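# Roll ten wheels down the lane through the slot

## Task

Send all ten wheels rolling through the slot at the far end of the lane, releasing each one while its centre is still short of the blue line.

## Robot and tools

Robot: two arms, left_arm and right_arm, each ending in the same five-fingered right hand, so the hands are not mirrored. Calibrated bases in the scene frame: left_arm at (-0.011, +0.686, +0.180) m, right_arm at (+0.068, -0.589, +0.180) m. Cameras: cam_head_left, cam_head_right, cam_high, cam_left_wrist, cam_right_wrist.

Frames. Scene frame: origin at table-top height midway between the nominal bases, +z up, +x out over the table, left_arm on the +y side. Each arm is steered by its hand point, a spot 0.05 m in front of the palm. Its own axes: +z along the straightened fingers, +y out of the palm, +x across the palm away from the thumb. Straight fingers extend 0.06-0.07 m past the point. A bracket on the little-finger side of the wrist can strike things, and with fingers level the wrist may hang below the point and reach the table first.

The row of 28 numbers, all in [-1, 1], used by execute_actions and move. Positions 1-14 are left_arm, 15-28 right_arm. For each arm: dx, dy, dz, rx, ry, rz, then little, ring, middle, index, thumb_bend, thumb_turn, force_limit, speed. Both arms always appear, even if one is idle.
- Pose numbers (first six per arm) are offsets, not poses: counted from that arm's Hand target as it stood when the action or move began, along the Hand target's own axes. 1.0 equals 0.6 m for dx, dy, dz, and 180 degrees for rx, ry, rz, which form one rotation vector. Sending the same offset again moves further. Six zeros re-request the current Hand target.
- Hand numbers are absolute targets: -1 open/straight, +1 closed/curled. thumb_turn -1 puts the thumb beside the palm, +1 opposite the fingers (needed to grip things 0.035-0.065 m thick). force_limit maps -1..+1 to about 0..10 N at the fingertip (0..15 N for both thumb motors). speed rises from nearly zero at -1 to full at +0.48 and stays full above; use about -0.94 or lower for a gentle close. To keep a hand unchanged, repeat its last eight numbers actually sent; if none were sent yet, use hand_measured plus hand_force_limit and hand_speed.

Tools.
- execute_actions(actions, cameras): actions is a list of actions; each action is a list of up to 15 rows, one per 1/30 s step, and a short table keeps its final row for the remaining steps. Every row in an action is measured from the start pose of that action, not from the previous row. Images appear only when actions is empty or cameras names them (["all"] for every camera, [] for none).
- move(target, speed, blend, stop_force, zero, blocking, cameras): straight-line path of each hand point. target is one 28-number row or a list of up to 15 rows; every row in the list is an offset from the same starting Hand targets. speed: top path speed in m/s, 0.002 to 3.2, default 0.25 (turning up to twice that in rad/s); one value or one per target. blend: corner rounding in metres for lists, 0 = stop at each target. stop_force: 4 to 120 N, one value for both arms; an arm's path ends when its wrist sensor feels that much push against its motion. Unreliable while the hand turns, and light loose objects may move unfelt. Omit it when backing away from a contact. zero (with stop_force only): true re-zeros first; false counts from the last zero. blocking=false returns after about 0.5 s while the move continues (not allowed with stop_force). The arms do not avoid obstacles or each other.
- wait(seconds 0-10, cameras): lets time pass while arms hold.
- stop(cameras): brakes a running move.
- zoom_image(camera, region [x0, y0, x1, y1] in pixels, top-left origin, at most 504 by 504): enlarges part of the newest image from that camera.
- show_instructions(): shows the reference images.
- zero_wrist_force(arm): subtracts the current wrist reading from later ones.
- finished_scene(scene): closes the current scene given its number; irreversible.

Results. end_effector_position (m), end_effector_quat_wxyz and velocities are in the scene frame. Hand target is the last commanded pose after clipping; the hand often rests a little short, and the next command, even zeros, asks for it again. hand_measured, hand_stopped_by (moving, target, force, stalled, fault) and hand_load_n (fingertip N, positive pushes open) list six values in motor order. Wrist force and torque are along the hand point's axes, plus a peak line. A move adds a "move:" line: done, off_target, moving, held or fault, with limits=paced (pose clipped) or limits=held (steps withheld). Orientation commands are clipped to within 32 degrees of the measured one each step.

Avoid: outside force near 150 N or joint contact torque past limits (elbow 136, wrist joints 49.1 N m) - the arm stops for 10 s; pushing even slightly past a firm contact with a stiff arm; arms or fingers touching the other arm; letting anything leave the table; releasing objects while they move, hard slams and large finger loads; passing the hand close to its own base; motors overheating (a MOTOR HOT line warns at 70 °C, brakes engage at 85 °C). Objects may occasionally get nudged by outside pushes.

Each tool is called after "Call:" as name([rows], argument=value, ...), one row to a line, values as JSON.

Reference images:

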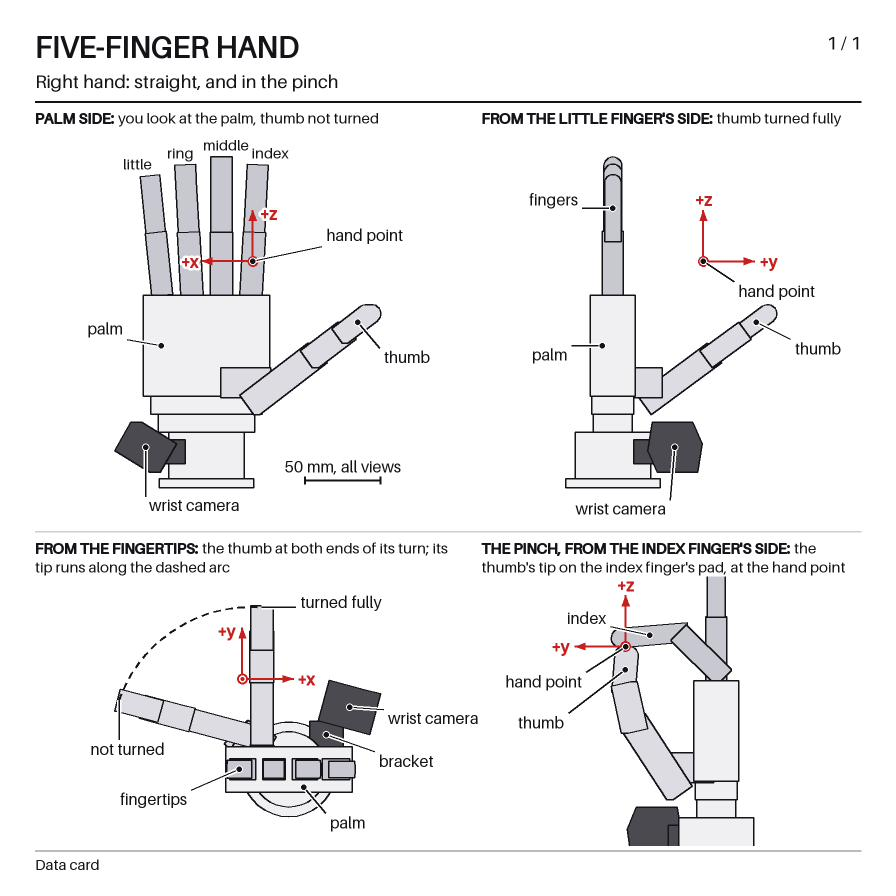

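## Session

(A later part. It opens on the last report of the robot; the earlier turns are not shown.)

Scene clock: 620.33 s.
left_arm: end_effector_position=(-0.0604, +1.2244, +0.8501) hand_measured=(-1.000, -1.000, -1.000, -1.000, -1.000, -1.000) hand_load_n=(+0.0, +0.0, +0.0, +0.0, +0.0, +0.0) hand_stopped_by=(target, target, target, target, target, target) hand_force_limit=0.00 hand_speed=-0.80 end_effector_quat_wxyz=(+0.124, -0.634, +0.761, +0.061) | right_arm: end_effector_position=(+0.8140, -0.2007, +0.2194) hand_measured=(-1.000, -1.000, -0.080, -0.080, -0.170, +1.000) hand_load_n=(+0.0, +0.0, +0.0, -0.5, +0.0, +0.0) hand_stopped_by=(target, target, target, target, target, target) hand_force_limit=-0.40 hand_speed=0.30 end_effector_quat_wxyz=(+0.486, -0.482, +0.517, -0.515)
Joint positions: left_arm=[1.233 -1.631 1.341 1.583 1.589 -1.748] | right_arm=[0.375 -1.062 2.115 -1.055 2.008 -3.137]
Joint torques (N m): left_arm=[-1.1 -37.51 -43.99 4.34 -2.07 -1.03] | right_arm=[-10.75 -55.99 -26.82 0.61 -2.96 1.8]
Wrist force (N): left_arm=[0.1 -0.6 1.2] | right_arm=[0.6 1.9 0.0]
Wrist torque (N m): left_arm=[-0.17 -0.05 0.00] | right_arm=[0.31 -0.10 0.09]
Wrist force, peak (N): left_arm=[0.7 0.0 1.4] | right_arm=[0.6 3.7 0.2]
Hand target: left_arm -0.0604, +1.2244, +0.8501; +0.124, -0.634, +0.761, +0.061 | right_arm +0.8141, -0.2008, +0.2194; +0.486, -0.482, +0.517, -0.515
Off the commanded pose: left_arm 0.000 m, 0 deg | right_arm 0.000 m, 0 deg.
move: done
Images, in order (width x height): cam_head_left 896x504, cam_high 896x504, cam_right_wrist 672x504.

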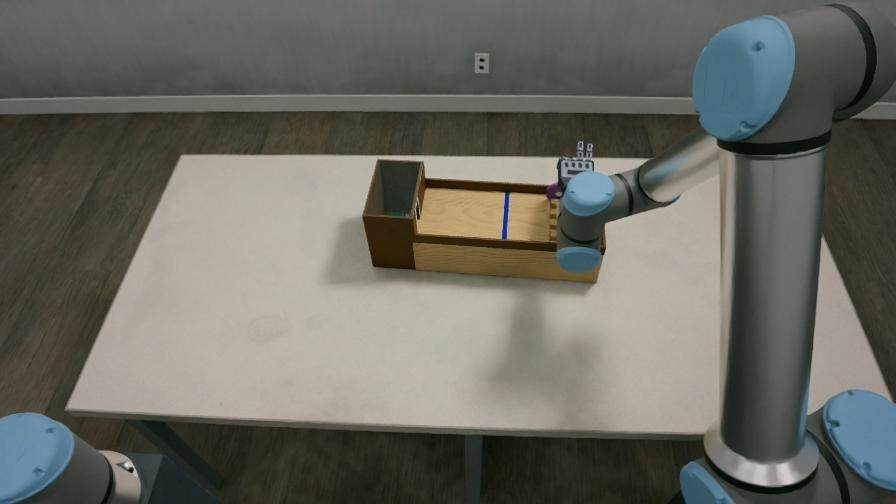

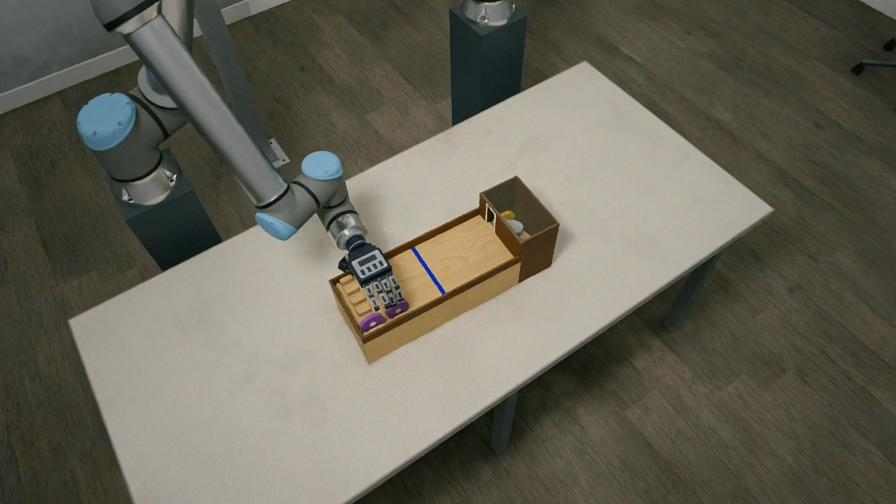

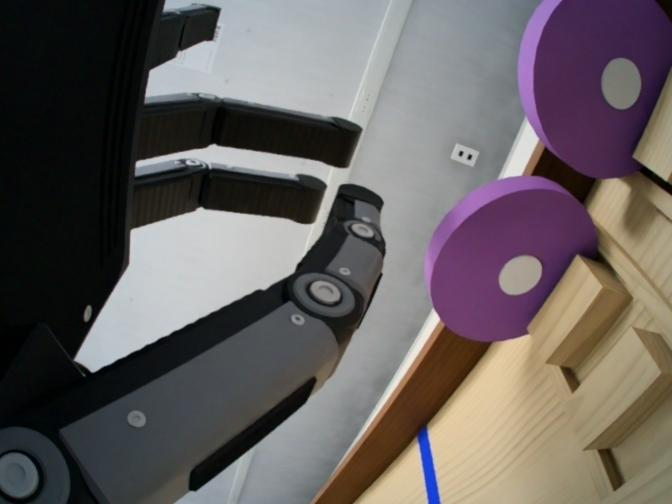

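Call:
move([
  [0,0,0,0,0,0,-1,-1,-1,-1,-1,-1,0,-0.8,0,0,-0.0077,0,0,0,-1,-1,-0.08,-0.08,-0.17,1,-0.4,0.3],
  [0,0,0,0,0,0,-1,-1,-1,-1,-1,-1,0,-0.8,0,0.06,-0.0077,0,0,0,-1,-1,-0.08,-0.08,-0.17,1,-0.4,0.3],
  [0,0,0,0,0,0,-1,-1,-1,-1,-1,-1,0,-0.8,0,0.1048,-0.0077,0,0,0,-1,-1,-0.08,-0.08,-0.17,1,-0.4,0.3],
], speed=[0.1,0.12,0.03], stop_force=5, cameras=["cam_right_wrist"])

Call:
move(target=[0,0,0,0,0,0,-1,-1,-1,-1,-1,-1,0,-0.8,0,0,0,0,0,0,-1,-1,0.35,0.35,0.3,1,-0.4,-0.93], cameras=["cam_right_wrist"])

Scene clock: 624.30 s.
left_arm: end_effector_position=(-0.0604, +1.2244, +0.8501) hand_measured=(-1.000, -1.000, -1.000, -1.000, -1.000, -1.000) hand_load_n=(+0.0, +0.0, +0.0, +0.0, +0.0, +0.0) hand_stopped_by=(target, target, target, target, target, target) hand_force_limit=0.00 hand_speed=-0.80 end_effector_quat_wxyz=(+0.124, -0.634, +0.761, +0.061) | right_arm: end_effector_position=(+0.8096, -0.2001, +0.1566) hand_measured=(-1.000, -1.000, -0.080, -0.080, -0.170, +1.000) hand_load_n=(+0.0, -0.5, +0.0, +0.0, +0.0, +0.0) hand_stopped_by=(target, target, target, target, target, target) hand_force_limit=-0.40 hand_speed=0.30 end_effector_quat_wxyz=(+0.486, -0.482, +0.517, -0.515)
Joint positions: left_arm=[1.233 -1.631 1.341 1.583 1.589 -1.748] | right_arm=[0.379 -0.957 2.123 -1.168 2.012 -3.137]
Joint torques (N m): left_arm=[-0.94 -34.76 -43.61 4.62 -2.42 -0.89] | right_arm=[10.97 -57.68 -26.33 -4.03 3.69 -2.65]
Wrist force (N): left_arm=[0.1 -0.5 1.0] | right_arm=[0.7 1.6 -0.4]
Wrist torque (N m): left_arm=[-0.13 -0.04 0.02] | right_arm=[0.28 -0.11 0.09]
Wrist force, peak (N): left_arm=[-0.2 -0.8 1.5] | right_arm=[0.7 2.6 -0.2]
Hand target: left_arm -0.0604, +1.2244, +0.8501; +0.124, -0.634, +0.761, +0.061 | right_arm +0.8096, -0.2001, +0.1566; +0.486, -0.482, +0.517, -0.515
Off the commanded pose: left_arm 0.000 m, 0 deg | right_arm 0.000 m, 0 deg.
move: done
Images, in order (width x height): cam_right_wrist 672x504.

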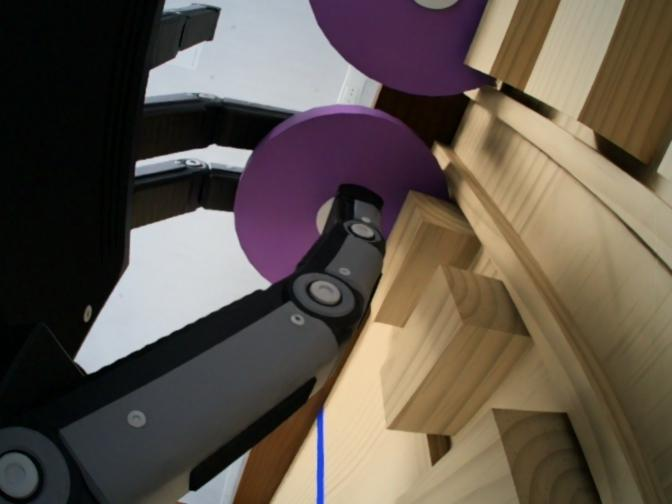

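Scene clock: 625.40 s.
left_arm: end_effector_position=(-0.0604, +1.2244, +0.8501) hand_measured=(-1.000, -1.000, -1.000, -1.000, -1.000, -1.000) hand_load_n=(+0.0, +0.0, +0.0, +0.0, +0.0, +0.0) hand_stopped_by=(target, target, target, target, target, target) hand_force_limit=0.00 hand_speed=-0.80 end_effector_quat_wxyz=(+0.124, -0.634, +0.761, +0.061) | right_arm: end_effector_position=(+0.8096, -0.2001, +0.1566) hand_measured=(-1.000, -1.000, +0.070, +0.062, -0.086, +1.000) hand_load_n=(+0.0, +0.0, +3.5, +5.0, +4.5, +1.5) hand_stopped_by=(target, target, force, force, force, target) hand_force_limit=-0.40 hand_speed=-0.93 end_effector_quat_wxyz=(+0.486, -0.482, +0.517, -0.515)
Joint positions: left_arm=[1.233 -1.631 1.341 1.583 1.589 -1.748] | right_arm=[0.379 -0.957 2.123 -1.168 2.012 -3.137]
Joint torques (N m): left_arm=[-1.39 -34.96 -44.22 4.66 -2.1 -1.1] | right_arm=[11.77 -59.54 -24.74 -4.57 3.18 -2.76]
Wrist force (N): left_arm=[0.2 -0.8 0.8] | right_arm=[0.8 1.9 1.2]
Wrist torque (N m): left_arm=[-0.17 -0.05 0.01] | right_arm=[0.30 -0.12 0.09]
Wrist force, peak (N): left_arm=[0.0 -0.6 1.5] | right_arm=[0.4 2.3 1.2]
Hand target: left_arm -0.0604, +1.2244, +0.8501; +0.124, -0.634, +0.761, +0.061 | right_arm +0.8096, -0.2001, +0.1566; +0.486, -0.482, +0.517, -0.515
Off the commanded pose: left_arm 0.000 m, 0 deg | right_arm 0.000 m, 0 deg.
move: done
Images, in order (width x height): cam_right_wrist 672x504.

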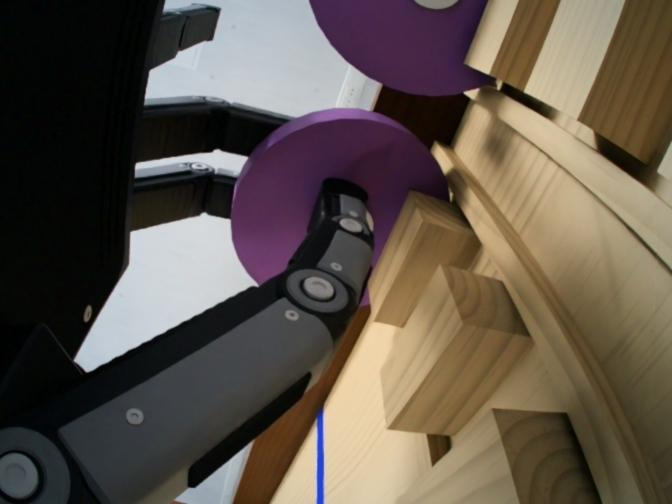

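Call:
move([
  [0,0,0,0,0,0,-1,-1,-1,-1,-1,-1,0,-0.8,0,-0.09,0,0,0,0,-1,-1,0.35,0.35,0.3,1,-0.4,-0.93],
  [0,0,0,0,0,0,-1,-1,-1,-1,-1,-1,0,-0.8,-0.1468,-0.09,-0.1947,0,0.003,0,-1,-1,0.35,0.35,0.3,1,-0.4,-0.93],
  [0,0,0,0,0,0,-1,-1,-1,-1,-1,-1,0,-0.8,-0.1468,-0.0125,-0.1947,0,0.003,0,-1,-1,0.35,0.35,0.3,1,-0.4,-0.93],
], speed=[0.15,0.35,0.15], blend=[0.015,0.01,0])

Call:
move(target=[0,0,0,0,0,0,-1,-1,-1,-1,-1,-1,0,-0.8,0,0.022,0,0,0,0,-1,-1,0.35,0.35,0.3,1,-0.4,-0.93], speed=0.012, stop_force=4, cameras=["cam_right_wrist"])

Call:
move(target=[0,0,0,0,0,0,-1,-1,-1,-1,-1,-1,0,-0.8,0,0,0,0,0,0,-1,-1,-0.08,-0.08,-0.14,1,-0.4,-0.9], cameras=["cam_right_wrist"])

Call:
move(target=[0,0,0,0,0,0,-1,-1,-1,-1,-1,-1,0,-0.8,0,-0.105,0,0,0,0,-1,-1,-0.08,-0.08,-0.14,1,-0.4,-0.9], speed=0.25, cameras=["cam_right_wrist"])

Call:
zoom_image(camera="cam_right_wrist", region=[380, 130, 632, 382])

Scene clock: 628.27 s.
left_arm: end_effector_position=(-0.0604, +1.2244, +0.8501) hand_measured=(-1.000, -1.000, -1.000, -1.000, -1.000, -1.000) hand_load_n=(+0.0, +0.0, +0.0, +0.0, +0.0, +0.0) hand_stopped_by=(target, target, target, target, target, target) hand_force_limit=0.00 hand_speed=-0.80 end_effector_quat_wxyz=(+0.124, -0.634, +0.761, +0.061) | right_arm: end_effector_position=(+0.6986, -0.1049, +0.1645) hand_measured=(-1.000, -1.000, +0.070, +0.062, -0.086, +1.000) hand_load_n=(+0.0, +0.0, +3.0, +4.5, +3.0, +1.0) hand_stopped_by=(target, target, force, force, force, target) hand_force_limit=-0.40 hand_speed=-0.93 end_effector_quat_wxyz=(+0.483, -0.480, +0.519, -0.517)
Joint positions: left_arm=[1.233 -1.631 1.341 1.583 1.589 -1.748] | right_arm=[0.622 -0.977 2.14 -1.164 2.264 -3.137]
Joint torques (N m): left_arm=[-0.76 -36.2 -43.65 4.87 -1.85 -1.2] | right_arm=[13.36 -57.65 -25.86 -4.32 3.95 -3.03]
Wrist force (N): left_arm=[0.1 -0.2 0.5] | right_arm=[0.9 2.1 -0.1]
Wrist torque (N m): left_arm=[-0.08 -0.03 0.02] | right_arm=[0.31 -0.15 0.33]
Wrist force, peak (N): left_arm=[0.4 -0.5 1.5] | right_arm=[0.8 3.3 0.8]
Hand target: left_arm -0.0604, +1.2244, +0.8501; +0.124, -0.634, +0.761, +0.061 | right_arm +0.6986, -0.1049, +0.1644; +0.483, -0.480, +0.519, -0.517
Off the commanded pose: left_arm 0.000 m, 0 deg | right_arm 0.000 m, 0 deg.
move: done

Scene clock: 630.07 s.
left_arm: end_effector_position=(-0.0604, +1.2244, +0.8501) hand_measured=(-1.000, -1.000, -1.000, -1.000, -1.000, -1.000) hand_load_n=(+0.0, +0.0, +0.0, +0.0, +0.0, +0.0) hand_stopped_by=(target, target, target, target, target, target) hand_force_limit=0.00 hand_speed=-0.80 end_effector_quat_wxyz=(+0.124, -0.634, +0.761, +0.061) | right_arm: end_effector_position=(+0.6986, -0.1048, +0.1560) hand_measured=(-1.000, -1.000, +0.070, +0.062, -0.084, +1.000) hand_load_n=(+0.0, +0.0, +3.0, +5.0, +2.0, +0.5) hand_stopped_by=(target, target, force, force, force, target) hand_force_limit=-0.40 hand_speed=-0.93 end_effector_quat_wxyz=(+0.483, -0.480, +0.519, -0.517)
Joint positions: left_arm=[1.233 -1.631 1.341 1.583 1.589 -1.748] | right_arm=[0.622 -0.962 2.139 -1.179 2.264 -3.137]
Joint torques (N m): left_arm=[-1.23 -35.39 -43.88 5.07 -1.74 -1.11] | right_arm=[8.68 -81.21 -11.67 0.13 2.16 -1.81]
Wrist force (N): left_arm=[0.1 -0.4 1.2] | right_arm=[1.1 2.0 0.1]
Wrist torque (N m): left_arm=[-0.12 -0.05 0.01] | right_arm=[0.28 -0.20 0.34]
Wrist force, peak (N): left_arm=[0.1 -0.7 1.4] | right_arm=[1.4 -5.0 -0.2]
Hand target: left_arm -0.0604, +1.2244, +0.8501; +0.124, -0.634, +0.761, +0.061 | right_arm +0.6986, -0.1048, +0.1560; +0.483, -0.480, +0.519, -0.517 (not the last commanded pose)
Off the commanded pose: left_arm 0.000 m, 0 deg | right_arm 0.005 m, 0 deg.
move: contact (right_arm)
Images, in order (width x height): cam_right_wrist 672x504.

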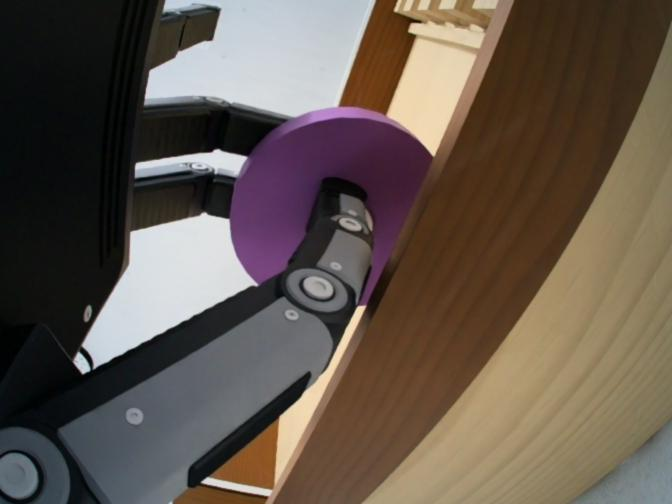

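Scene clock: 630.87 s.
left_arm: end_effector_position=(-0.0604, +1.2244, +0.8501) hand_measured=(-1.000, -1.000, -1.000, -1.000, -1.000, -1.000) hand_load_n=(+0.0, +0.0, +0.0, +0.0, +0.0, +0.0) hand_stopped_by=(target, target, target, target, target, target) hand_force_limit=0.00 hand_speed=-0.80 end_effector_quat_wxyz=(+0.124, -0.634, +0.761, +0.061) | right_arm: end_effector_position=(+0.6986, -0.1048, +0.1560) hand_measured=(-1.000, -1.000, -0.080, -0.080, -0.140, +1.000) hand_load_n=(+0.0, +0.0, +0.0, +0.0, +0.0, +0.0) hand_stopped_by=(target, target, target, target, target, target) hand_force_limit=-0.40 hand_speed=-0.90 end_effector_quat_wxyz=(+0.483, -0.480, +0.519, -0.517)
Joint positions: left_arm=[1.233 -1.631 1.341 1.583 1.589 -1.748] | right_arm=[0.622 -0.962 2.139 -1.179 2.264 -3.137]
Joint torques (N m): left_arm=[-0.78 -36.1 -44.01 4.84 -1.84 -0.73] | right_arm=[6.08 -78.78 -12.83 0.13 0.65 -2.39]
Wrist force (N): left_arm=[0.4 -0.9 0.9] | right_arm=[0.8 1.8 -0.2]
Wrist torque (N m): left_arm=[-0.18 -0.10 0.02] | right_arm=[0.30 -0.13 0.32]
Wrist force, peak (N): left_arm=[0.2 -0.7 1.3] | right_arm=[1.0 2.0 0.0]
Hand target: left_arm -0.0604, +1.2244, +0.8501; +0.124, -0.634, +0.761, +0.061 | right_arm +0.6986, -0.1048, +0.1560; +0.483, -0.480, +0.519, -0.517
Off the commanded pose: left_arm 0.000 m, 0 deg | right_arm 0.000 m, 0 deg.
move: done
Images, in order (width x height): cam_right_wrist 672x504.

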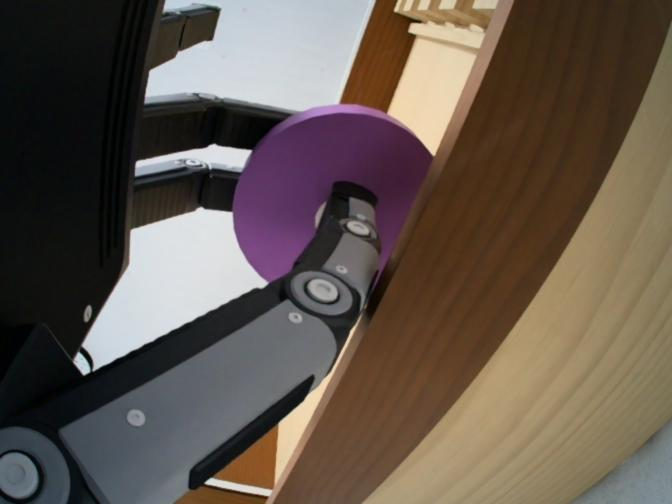

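Scene clock: 631.83 s.
left_arm: end_effector_position=(-0.0604, +1.2244, +0.8501) hand_measured=(-1.000, -1.000, -1.000, -1.000, -1.000, -1.000) hand_load_n=(+0.0, +0.0, +0.0, +0.0, +0.0, +0.0) hand_stopped_by=(target, target, target, target, target, target) hand_force_limit=0.00 hand_speed=-0.80 end_effector_quat_wxyz=(+0.124, -0.634, +0.761, +0.061) | right_arm: end_effector_position=(+0.6985, -0.1052, +0.2190) hand_measured=(-1.000, -1.000, -0.080, -0.080, -0.140, +1.000) hand_load_n=(+0.0, +0.0, +0.0, +0.0, +0.0, +0.0) hand_stopped_by=(target, target, target, target, target, target) hand_force_limit=-0.40 hand_speed=-0.90 end_effector_quat_wxyz=(+0.483, -0.480, +0.519, -0.517)
Joint positions: left_arm=[1.233 -1.631 1.341 1.583 1.589 -1.748] | right_arm=[0.621 -1.072 2.139 -1.068 2.264 -3.137]
Joint torques (N m): left_arm=[-0.85 -37.24 -44.24 4.9 -1.93 -1.08] | right_arm=[-7.59 -77.22 -27.8 0.92 -2.82 1.36]
Wrist force (N): left_arm=[0.2 -0.5 1.4] | right_arm=[0.4 2.1 -0.1]
Wrist torque (N m): left_arm=[-0.16 -0.07 0.01] | right_arm=[0.34 -0.08 0.11]
Wrist force, peak (N): left_arm=[0.9 -0.3 1.1] | right_arm=[0.8 2.8 -0.1]
Hand target: left_arm -0.0604, +1.2244, +0.8501; +0.124, -0.634, +0.761, +0.061 | right_arm +0.6985, -0.1052, +0.2190; +0.483, -0.480, +0.519, -0.517
Off the commanded pose: left_arm 0.000 m, 0 deg | right_arm 0.000 m, 0 deg.
move: done
Images, in order (width x height): cam_right_wrist 672x504.

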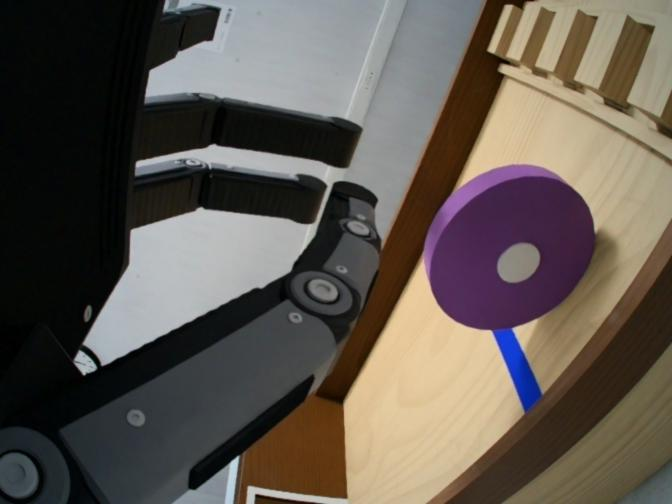

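Scaled by 2.000 from the camera's 672x504 image, which has a finer 960x720 frame.

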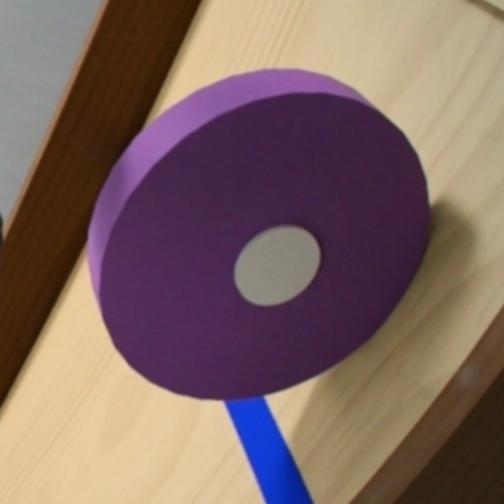

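Call:
move([
  [0,0,0,0,0,0,-1,-1,-1,-1,-1,-1,0,-0.8,0.1045,0,-0.0213,0,-0.005,0,-1,-1,-1,0,0.5,1,-0.4,0.48],
  [0,0,0,0,0,0,-1,-1,-1,-1,-1,-1,0,-0.8,0.1045,0.1117,-0.0213,0,-0.005,0,-1,-1,-1,0,0.5,1,-0.4,0.48],
], speed=[0.4,0.2], blend=[0.004,0], cameras=["cam_right_wrist"])

Scene clock: 633.83 s.
left_arm: end_effector_position=(-0.0604, +1.2244, +0.8501) hand_measured=(-1.000, -1.000, -1.000, -1.000, -1.000, -1.000) hand_load_n=(+0.0, +0.0, +0.0, +0.0, +0.0, +0.0) hand_stopped_by=(target, target, target, target, target, target) hand_force_limit=0.00 hand_speed=-0.80 end_effector_quat_wxyz=(+0.124, -0.634, +0.761, +0.061) | right_arm: end_effector_position=(+0.6813, -0.1664, +0.1517) hand_measured=(-1.000, -1.000, -1.000, +0.000, +0.500, +1.000) hand_load_n=(+0.0, +0.0, +0.0, +0.0, +0.0, +0.0) hand_stopped_by=(target, target, target, target, target, target) hand_force_limit=-0.40 hand_speed=0.48 end_effector_quat_wxyz=(+0.487, -0.484, +0.515, -0.513)
Joint positions: left_arm=[1.233 -1.631 1.341 1.583 1.589 -1.748] | right_arm=[0.536 -0.999 2.263 -1.265 2.163 -3.137]
Joint torques (N m): left_arm=[-1.39 -36.65 -43.92 4.56 -2.19 -1.18] | right_arm=[-5.69 -54.58 -21.52 -5.23 -3 -2.2]
Wrist force (N): left_arm=[-0.1 -0.4 1.1] | right_arm=[0.6 1.9 0.1]
Wrist torque (N m): left_arm=[-0.13 -0.02 -0.01] | right_arm=[0.30 -0.12 0.43]
Wrist force, peak (N): left_arm=[0.1 -0.8 1.4] | right_arm=[0.8 3.4 -0.1]
Hand target: left_arm -0.0604, +1.2244, +0.8501; +0.124, -0.634, +0.761, +0.061 | right_arm +0.6813, -0.1664, +0.1517; +0.487, -0.484, +0.515, -0.513
Off the commanded pose: left_arm 0.000 m, 0 deg | right_arm 0.000 m, 0 deg.
move: done
Images, in order (width x height): cam_right_wrist 672x504.

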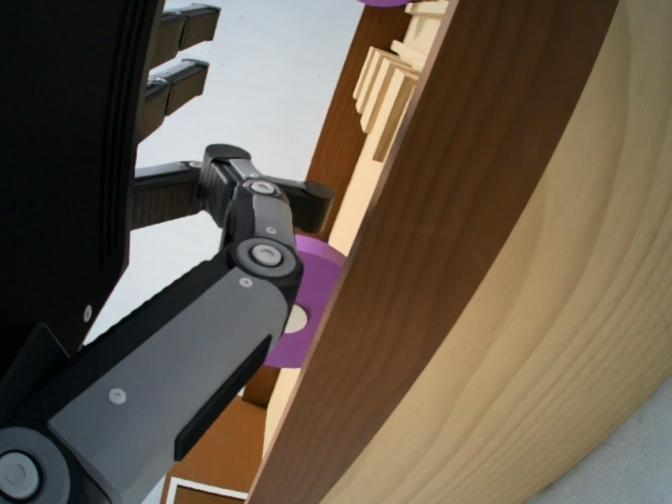

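Call:
execute_actions([
  [[0,0,0,0,0,0,-1,-1,-1,-1,-1,-1,0,-0.8,-0.0001,0,0,0,0,0,-1,-1,-1,0,0.5,1,-0.4,0.48],[0,0,0,0,0,0,-1,-1,-1,-1,-1,-1,0,-0.8,-0.0004,0,0,0,0,0,-1,-1,-1,0,0.5,1,-0.4,0.48],[0,0,0,0,0,0,-1,-1,-1,-1,-1,-1,0,-0.8,-0.0008,0,0,0,0,0,-1,-1,-1,0,0.5,1,-0.4,0.48],[0,0,0,0,0,0,-1,-1,-1,-1,-1,-1,0,-0.8,-0.0015,0,0,0,0,0,-1,-1,-1,0,0.5,1,-0.4,0.48],[0,0,0,0,0,0,-1,-1,-1,-1,-1,-1,0,-0.8,-0.0023,0,0,0,0,0,-1,-1,-1,0,0.5,1,-0.4,0.48],[0,0,0,0,0,0,-1,-1,-1,-1,-1,-1,0,-0.8,-0.0032,0,0,0,0,0,-1,-1,-1,0,0.5,1,-0.4,0.48],[0,0,0,0,0,0,-1,-1,-1,-1,-1,-1,0,-0.8,-0.0041,0,0,0,0,0,-1,-1,-1,0,0.5,1,-0.4,0.48],[0,0,0,0,0,0,-1,-1,-1,-1,-1,-1,0,-0.8,-0.005,0,0,0,0,0,-1,-1,-1,0,0.5,1,-0.4,0.48],[0,0,0,0,0,0,-1,-1,-1,-1,-1,-1,0,-0.8,-0.0059,0,0,0,0,0,-1,-1,-1,0,0.5,1,-0.4,0.48],[0,0,0,0,0,0,-1,-1,-1,-1,-1,-1,0,-0.8,-0.0067,0,0,0,0,0,-1,-1,-1,0,0.5,1,-0.4,0.48],[0,0,0,0,0,0,-1,-1,-1,-1,-1,-1,0,-0.8,-0.0074,0,0,0,0,0,-1,-1,-1,0,0.5,1,-0.4,0.48],[0,0,0,0,0,0,-1,-1,-1,-1,-1,-1,0,-0.8,-0.008,0,0,0,0,0,-1,-1,-1,0,0.5,1,-0.4,0.48],[0,0,0,0,0,0,-1,-1,-1,-1,-1,-1,0,-0.8,-0.0083,0,0,0,0,0,-1,-1,-1,0,0.5,1,-0.4,0.48],[0,0,0,0,0,0,-1,-1,-1,-1,-1,-1,0,-0.8,-0.0085,0,0,0,0,0,-1,-1,-1,0,0.5,1,-0.4,0.48],[0,0,0,0,0,0,-1,-1,-1,-1,-1,-1,0,-0.8,-0.0086,0,0,0,0,0,-1,-1,-1,0,0.5,1,-0.4,0.48]],
  [[0,0,0,0,0,0,-1,-1,-1,-1,-1,-1,0,-0.8,-0.00047,0,0,0,0,0,-1,-1,-1,0,0.5,1,-0.4,0.48],[0,0,0,0,0,0,-1,-1,-1,-1,-1,-1,0,-0.8,-0.00187,0,0,0,0,0,-1,-1,-1,0,0.5,1,-0.4,0.48],[0,0,0,0,0,0,-1,-1,-1,-1,-1,-1,0,-0.8,-0.00425,0,0,0,0,0,-1,-1,-1,0,0.5,1,-0.4,0.48],[0,0,0,0,0,0,-1,-1,-1,-1,-1,-1,0,-0.8,-0.00757,0,0,0,0,0,-1,-1,-1,0,0.5,1,-0.4,0.48],[0,0,0,0,0,0,-1,-1,-1,-1,-1,-1,0,-0.8,-0.01258,0,0,0,0,0,-1,-1,-1,0,0.5,1,-0.4,0.48],[0,0,0,0,0,0,-1,-1,-1,-1,-1,-1,0,-0.8,-0.02104,0,0,0,0,0,-1,-1,-1,0,0.5,1,-0.4,0.48],[0,0,0,0,0,0,-1,-1,-1,-1,-1,-1,0,-0.8,-0.0329,0,0,0,0,0,-1,-1,-1,0,0.5,1,-0.4,0.48],[0,0,0,0,0,0,-1,-1,-1,-1,-1,-1,0,-0.8,-0.0482,0,0,0,0,0,-1,-1,-1,0,0.5,1,-0.4,0.48],[0,0,0,0,0,0,-1,-1,-1,-1,-1,-1,0,-0.8,-0.0635,0,0,0,0,0,-1,-1,-1,0,0.5,1,-0.4,0.48],[0,0,0,0,0,0,-1,-1,-1,-1,-1,-1,0,-0.8,-0.07535,0,0,0,0,0,-1,-1,-1,0,0.5,1,-0.4,0.48],[0,0,0,0,0,0,-1,-1,-1,-1,-1,-1,0,-0.8,-0.08373,0,0,0,0,0,-1,-1,-1,0,0.5,1,-0.4,0.48],[0,0,0,0,0,0,-1,-1,-1,-1,-1,-1,0,-0.8,-0.08866,0,0,0,0,0,-1,-1,-1,0,0.5,1,-0.4,0.48],[0,0,0,0,0,0,-1,-1,-1,-1,-1,-1,0,-0.8,-0.0901,0,0,0,0,0,-1,-1,-1,0,0.5,1,-0.4,0.48],[0,0,0,0,0,0,-1,-1,-1,-1,-1,-1,0,-0.8,-0.0901,0,0,0,0,0,-1,-1,-1,0,0.5,1,-0.4,0.48],[0,0,0,0,0,0,-1,-1,-1,-1,-1,-1,0,-0.8,-0.0901,0,0,0,0,0,-1,-1,-1,0,0.5,1,-0.4,0.48]],
], cameras=["cam_high"])

Call:
wait(seconds=0.4, cameras=["cam_high"])

Scene clock: 637.37 s.
left_arm: end_effector_position=(-0.0604, +1.2244, +0.8501) hand_measured=(-1.000, -1.000, -1.000, -1.000, -1.000, -1.000) hand_load_n=(+0.0, +0.0, +0.0, +0.0, +0.0, +0.0) hand_stopped_by=(target, target, target, target, target, target) hand_force_limit=0.00 hand_speed=-0.80 end_effector_quat_wxyz=(+0.124, -0.634, +0.761, +0.061) | right_arm: end_effector_position=(+0.6844, -0.1075, +0.1521) hand_measured=(-1.000, -1.000, -1.000, +0.000, +0.500, +1.000) hand_load_n=(+0.0, +0.0, +0.0, +0.0, +0.5, +0.0) hand_stopped_by=(target, target, target, target, target, target) hand_force_limit=-0.40 hand_speed=0.48 end_effector_quat_wxyz=(+0.487, -0.484, +0.515, -0.513)
Joint positions: left_arm=[1.233 -1.631 1.341 1.583 1.589 -1.748] | right_arm=[0.626 -0.966 2.167 -1.204 2.253 -3.138]
Joint torques (N m): left_arm=[-1.11 -37.12 -44.16 4.94 -1.96 -1.12] | right_arm=[13.63 -57.62 -22.87 0.39 4.48 1.36]
Wrist force (N): left_arm=[0.3 -0.2 1.4] | right_arm=[0.7 2.1 -0.6]
Wrist torque (N m): left_arm=[-0.13 -0.09 0.03] | right_arm=[0.36 -0.11 0.44]
Wrist force, peak (N): left_arm=[-0.1 -1.2 1.4] | right_arm=[2.4 1.7 -0.3]
Hand target: left_arm -0.0604, +1.2244, +0.8501; +0.124, -0.634, +0.761, +0.061 | right_arm +0.6847, -0.1073, +0.1520; +0.487, -0.484, +0.515, -0.513
Off the commanded pose: left_arm 0.000 m, 0 deg | right_arm 0.000 m, 0 deg.
Step readings (end_effector_position of left_arm | right_arm):
0: (-0.0604, +1.2244, +0.8501) | (+0.6813, -0.1664, +0.1517)
1: (-0.0604, +1.2244, +0.8501) | (+0.6813, -0.1664, +0.1517)
2: (-0.0604, +1.2244, +0.8501) | (+0.6813, -0.1664, +0.1517)
4: (-0.0604, +1.2244, +0.8501) | (+0.6814, -0.1663, +0.1517)
8: (-0.0604, +1.2244, +0.8501) | (+0.6815, -0.1652, +0.1517)
15: (-0.0604, +1.2244, +0.8501) | (+0.6816, -0.1622, +0.1517)
16: (-0.0604, +1.2244, +0.8501) | (+0.6816, -0.1619, +0.1517)
17: (-0.0604, +1.2244, +0.8501) | (+0.6816, -0.1617, +0.1517)
19: (-0.0604, +1.2244, +0.8501) | (+0.6816, -0.1608, +0.1517)
23: (-0.0604, +1.2244, +0.8501) | (+0.6819, -0.1542, +0.1517)
30: (-0.0604, +1.2244, +0.8501) | (+0.6834, -0.1155, +0.1523)
Images, in order (width x height): cam_high 896x504.

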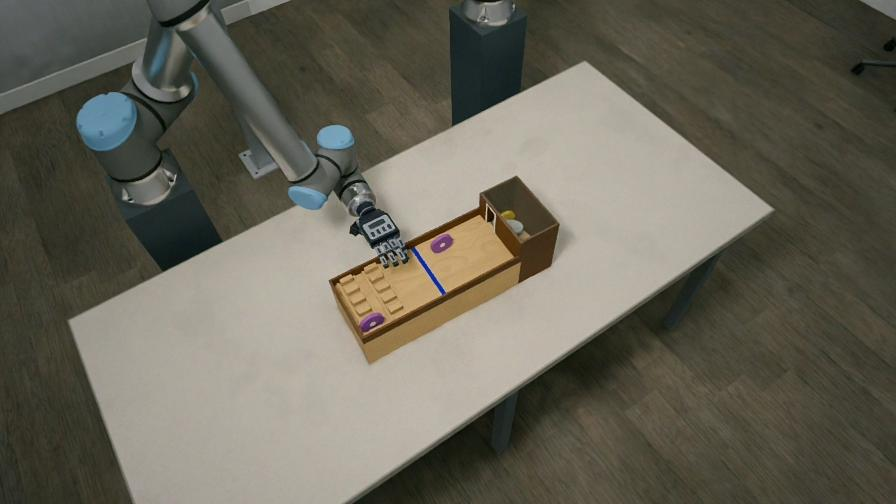

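Scene clock: 637.77 s.
left_arm: end_effector_position=(-0.0604, +1.2244, +0.8501) hand_measured=(-1.000, -1.000, -1.000, -1.000, -1.000, -1.000) hand_load_n=(+0.0, +0.5, +0.0, +0.0, -0.5, +0.0) hand_stopped_by=(target, target, target, target, target, target) hand_force_limit=0.00 hand_speed=-0.80 end_effector_quat_wxyz=(+0.124, -0.634, +0.761, +0.061) | right_arm: end_effector_position=(+0.6845, -0.1074, +0.1521) hand_measured=(-1.000, -1.000, -1.000, +0.000, +0.500, +1.000) hand_load_n=(+0.0, +0.0, +0.0, +0.0, +0.0, +0.0) hand_stopped_by=(target, target, target, target, target, target) hand_force_limit=-0.40 hand_speed=0.48 end_effector_quat_wxyz=(+0.487, -0.484, +0.515, -0.513)
Joint positions: left_arm=[1.233 -1.631 1.341 1.583 1.589 -1.748] | right_arm=[0.626 -0.966 2.167 -1.204 2.253 -3.137]
Joint torques (N m): left_arm=[-1.42 -36.72 -44.66 4.96 -2.26 -0.67] | right_arm=[14.41 -55.75 -23.21 0.22 3.55 1.72]
Wrist force (N): left_arm=[-0.3 -0.3 0.6] | right_arm=[0.7 1.4 -0.2]
Wrist torque (N m): left_arm=[-0.09 0.02 -0.01] | right_arm=[0.24 -0.12 0.40]
Wrist force, peak (N): left_arm=[0.4 -0.5 1.3] | right_arm=[0.9 2.0 -0.1]
Hand target: left_arm -0.0604, +1.2244, +0.8501; +0.124, -0.634, +0.761, +0.061 | right_arm +0.6847, -0.1073, +0.1520; +0.487, -0.484, +0.515, -0.513
Off the commanded pose: left_arm 0.000 m, 0 deg | right_arm 0.000 m, 0 deg.
wait: 0.40 s; at rest by 0.17 s
Images, in order (width x height): cam_high 896x504.

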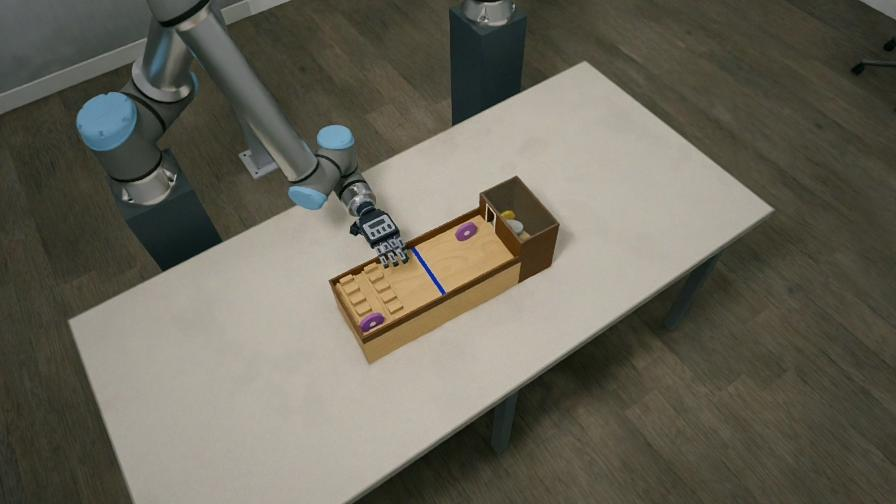

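Call:
move([
  [0,0,0,0,0,0,-1,-1,-1,-1,-1,-1,0,-0.8,0,-0.113,0,0,0,0,-1,-1,-0.08,-0.08,-0.17,1,-0.4,0.3],
  [0,0,0,0,0,0,-1,-1,-1,-1,-1,-1,0,-0.8,0.261,-0.113,0.2137,0,0.002,0,-1,-1,-0.08,-0.08,-0.17,1,-0.4,0.3],
], speed=0.4, blend=[0.02,0], cameras=["cam_high","cam_head_left","cam_right_wrist"])

Call:
zoom_image(camera="cam_high", region=[470, 165, 570, 265])

Call:
zoom_image(camera="cam_right_wrist", region=[400, 150, 652, 402])

Scene clock: 639.93 s.
left_arm: end_effector_position=(-0.0604, +1.2244, +0.8501) hand_measured=(-1.000, -1.000, -1.000, -1.000, -1.000, -1.000) hand_load_n=(+0.0, +0.0, +0.0, +0.0, +0.0, +0.0) hand_stopped_by=(target, target, target, target, target, target) hand_force_limit=0.00 hand_speed=-0.80 end_effector_quat_wxyz=(+0.124, -0.634, +0.761, +0.061) | right_arm: end_effector_position=(+0.8036, -0.2712, +0.2191) hand_measured=(-1.000, -1.000, -0.080, -0.080, -0.170, +1.000) hand_load_n=(+0.0, +0.0, -0.5, +0.0, +0.0, +0.0) hand_stopped_by=(target, target, target, target, target, target) hand_force_limit=-0.40 hand_speed=0.30 end_effector_quat_wxyz=(+0.486, -0.482, +0.517, -0.515)
Joint positions: left_arm=[1.233 -1.631 1.341 1.583 1.589 -1.748] | right_arm=[0.26 -1.109 2.215 -1.106 1.893 -3.137]
Joint torques (N m): left_arm=[-1.73 -36.09 -44.61 4.91 -1.8 -0.61] | right_arm=[-5.01 -48.3 -28.68 0.24 -2.95 1.48]
Wrist force (N): left_arm=[-0.1 -0.6 1.4] | right_arm=[0.7 2.0 -0.2]
Wrist torque (N m): left_arm=[-0.17 -0.03 -0.01] | right_arm=[0.34 -0.12 0.10]
Wrist force, peak (N): left_arm=[0.2 -0.6 1.6] | right_arm=[0.4 3.7 0.1]
Hand target: left_arm -0.0604, +1.2244, +0.8501; +0.124, -0.634, +0.761, +0.061 | right_arm +0.8037, -0.2713, +0.2191; +0.486, -0.482, +0.517, -0.515
Off the commanded pose: left_arm 0.000 m, 0 deg | right_arm 0.000 m, 0 deg.
move: done
Images, in order (width x height): cam_head_left 896x504, cam_high 896x504, cam_right_wrist 672x504.

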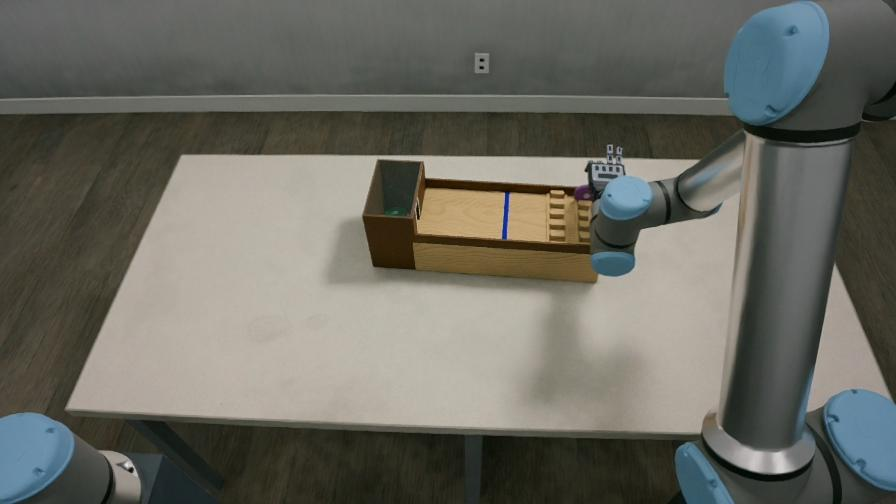

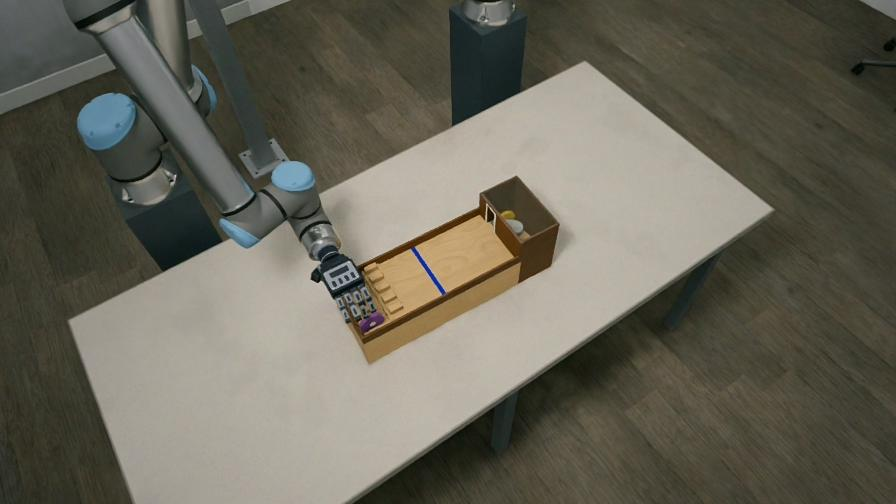

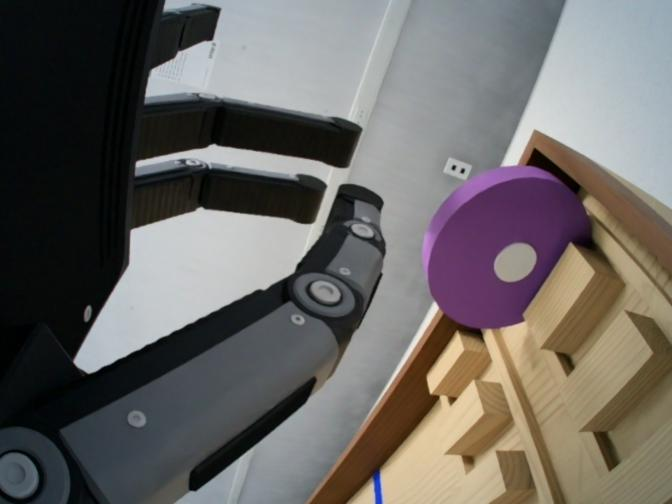

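Scaled by 5.040.

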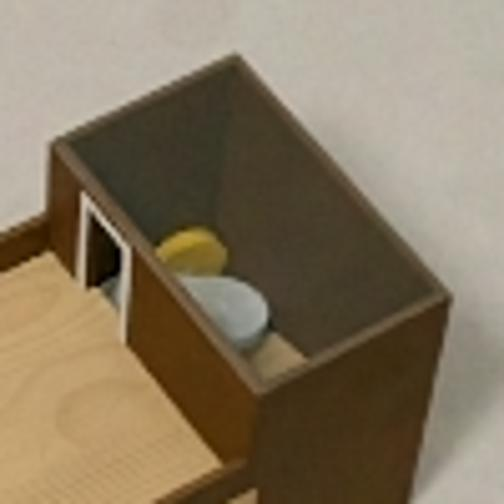

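Scaled by 2.000 from the camera's 672x504 image, which has a finer 960x720 frame.

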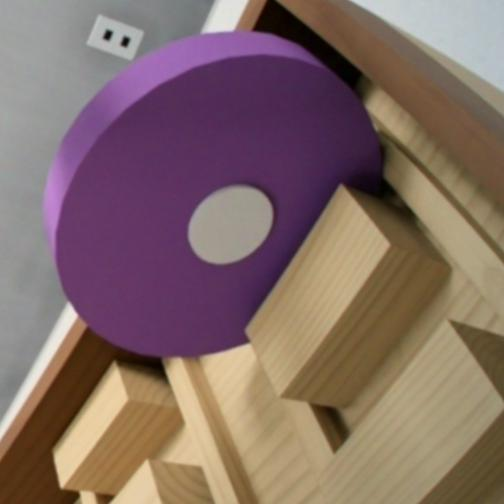

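Call:
move([
  [0,0,0,0,0,0,-1,-1,-1,-1,-1,-1,0,-0.8,0.002,0.06,0.0025,0,0,0,-1,-1,-0.08,-0.08,-0.17,1,-0.4,0.3],
  [0,0,0,0,0,0,-1,-1,-1,-1,-1,-1,0,-0.8,0.002,0.1043,0.0025,0,0,0,-1,-1,-0.08,-0.08,-0.17,1,-0.4,0.3],
], speed=[0.15,0.03], stop_force=5)

Call:
move(target=[0,0,0,0,0,0,-1,-1,-1,-1,-1,-1,0,-0.8,0,0,0,0,0,0,-1,-1,0.35,0.35,0.3,1,-0.4,-0.93], cameras=["cam_right_wrist"])

Scene clock: 642.60 s.
left_arm: end_effector_position=(-0.0604, +1.2244, +0.8501) hand_measured=(-1.000, -1.000, -1.000, -1.000, -1.000, -1.000) hand_load_n=(+0.5, +0.0, +0.0, +0.0, +0.0, +0.0) hand_stopped_by=(target, target, target, target, target, target) hand_force_limit=0.00 hand_speed=-0.80 end_effector_quat_wxyz=(+0.124, -0.634, +0.761, +0.061) | right_arm: end_effector_position=(+0.8052, -0.2723, +0.1565) hand_measured=(-1.000, -1.000, -0.080, -0.080, -0.170, +1.000) hand_load_n=(+0.0, +0.0, +0.0, +0.0, +0.0, +0.0) hand_stopped_by=(target, target, target, target, target, target) hand_force_limit=-0.40 hand_speed=0.30 end_effector_quat_wxyz=(+0.486, -0.482, +0.517, -0.515)
Joint positions: left_arm=[1.233 -1.631 1.341 1.583 1.589 -1.748] | right_arm=[0.257 -0.991 2.215 -1.224 1.891 -3.137]
Joint torques (N m): left_arm=[-2.05 -37.74 -43.4 4.78 -2.02 -0.98] | right_arm=[10.37 -53.41 -22.67 -4.76 2.99 -3.17]
Wrist force (N): left_arm=[0.7 -0.2 1.0] | right_arm=[0.8 1.7 -0.2]
Wrist torque (N m): left_arm=[-0.10 -0.13 0.04] | right_arm=[0.29 -0.13 0.11]
Wrist force, peak (N): left_arm=[-0.3 0.1 1.6] | right_arm=[0.7 2.8 0.0]
Hand target: left_arm -0.0604, +1.2244, +0.8501; +0.124, -0.634, +0.761, +0.061 | right_arm +0.8052, -0.2723, +0.1565; +0.486, -0.482, +0.517, -0.515
Off the commanded pose: left_arm 0.000 m, 0 deg | right_arm 0.000 m, 0 deg.
move: done

Scene clock: 643.70 s.
left_arm: end_effector_position=(-0.0604, +1.2244, +0.8501) hand_measured=(-1.000, -1.000, -1.000, -1.000, -1.000, -1.000) hand_load_n=(+0.5, +0.0, +0.0, -0.5, +0.0, +0.0) hand_stopped_by=(target, target, target, target, target, target) hand_force_limit=0.00 hand_speed=-0.80 end_effector_quat_wxyz=(+0.124, -0.634, +0.761, +0.061) | right_arm: end_effector_position=(+0.8052, -0.2723, +0.1565) hand_measured=(-1.000, -1.000, +0.070, +0.062, -0.086, +1.000) hand_load_n=(+0.0, +0.0, +3.5, +5.0, +4.5, +1.5) hand_stopped_by=(target, target, force, force, force, target) hand_force_limit=-0.40 hand_speed=-0.93 end_effector_quat_wxyz=(+0.486, -0.482, +0.517, -0.515)
Joint positions: left_arm=[1.233 -1.631 1.341 1.583 1.589 -1.748] | right_arm=[0.257 -0.991 2.215 -1.224 1.891 -3.137]
Joint torques (N m): left_arm=[-2.84 -36.18 -43.79 4.62 -2.14 -1.18] | right_arm=[12.22 -53.18 -20.38 -4.61 3.39 -2.05]
Wrist force (N): left_arm=[-0.2 0.0 0.8] | right_arm=[0.8 2.2 1.5]
Wrist torque (N m): left_arm=[-0.05 0.00 0.00] | right_arm=[0.34 -0.11 0.10]
Wrist force, peak (N): left_arm=[0.0 -0.5 1.3] | right_arm=[0.8 2.2 1.5]
Hand target: left_arm -0.0604, +1.2244, +0.8501; +0.124, -0.634, +0.761, +0.061 | right_arm +0.8052, -0.2723, +0.1565; +0.486, -0.482, +0.517, -0.515
Off the commanded pose: left_arm 0.000 m, 0 deg | right_arm 0.000 m, 0 deg.
move: done
Images, in order (width x height): cam_right_wrist 672x504.

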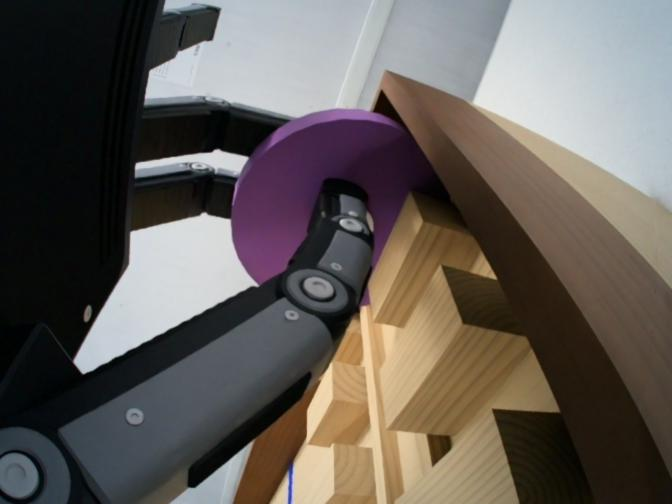

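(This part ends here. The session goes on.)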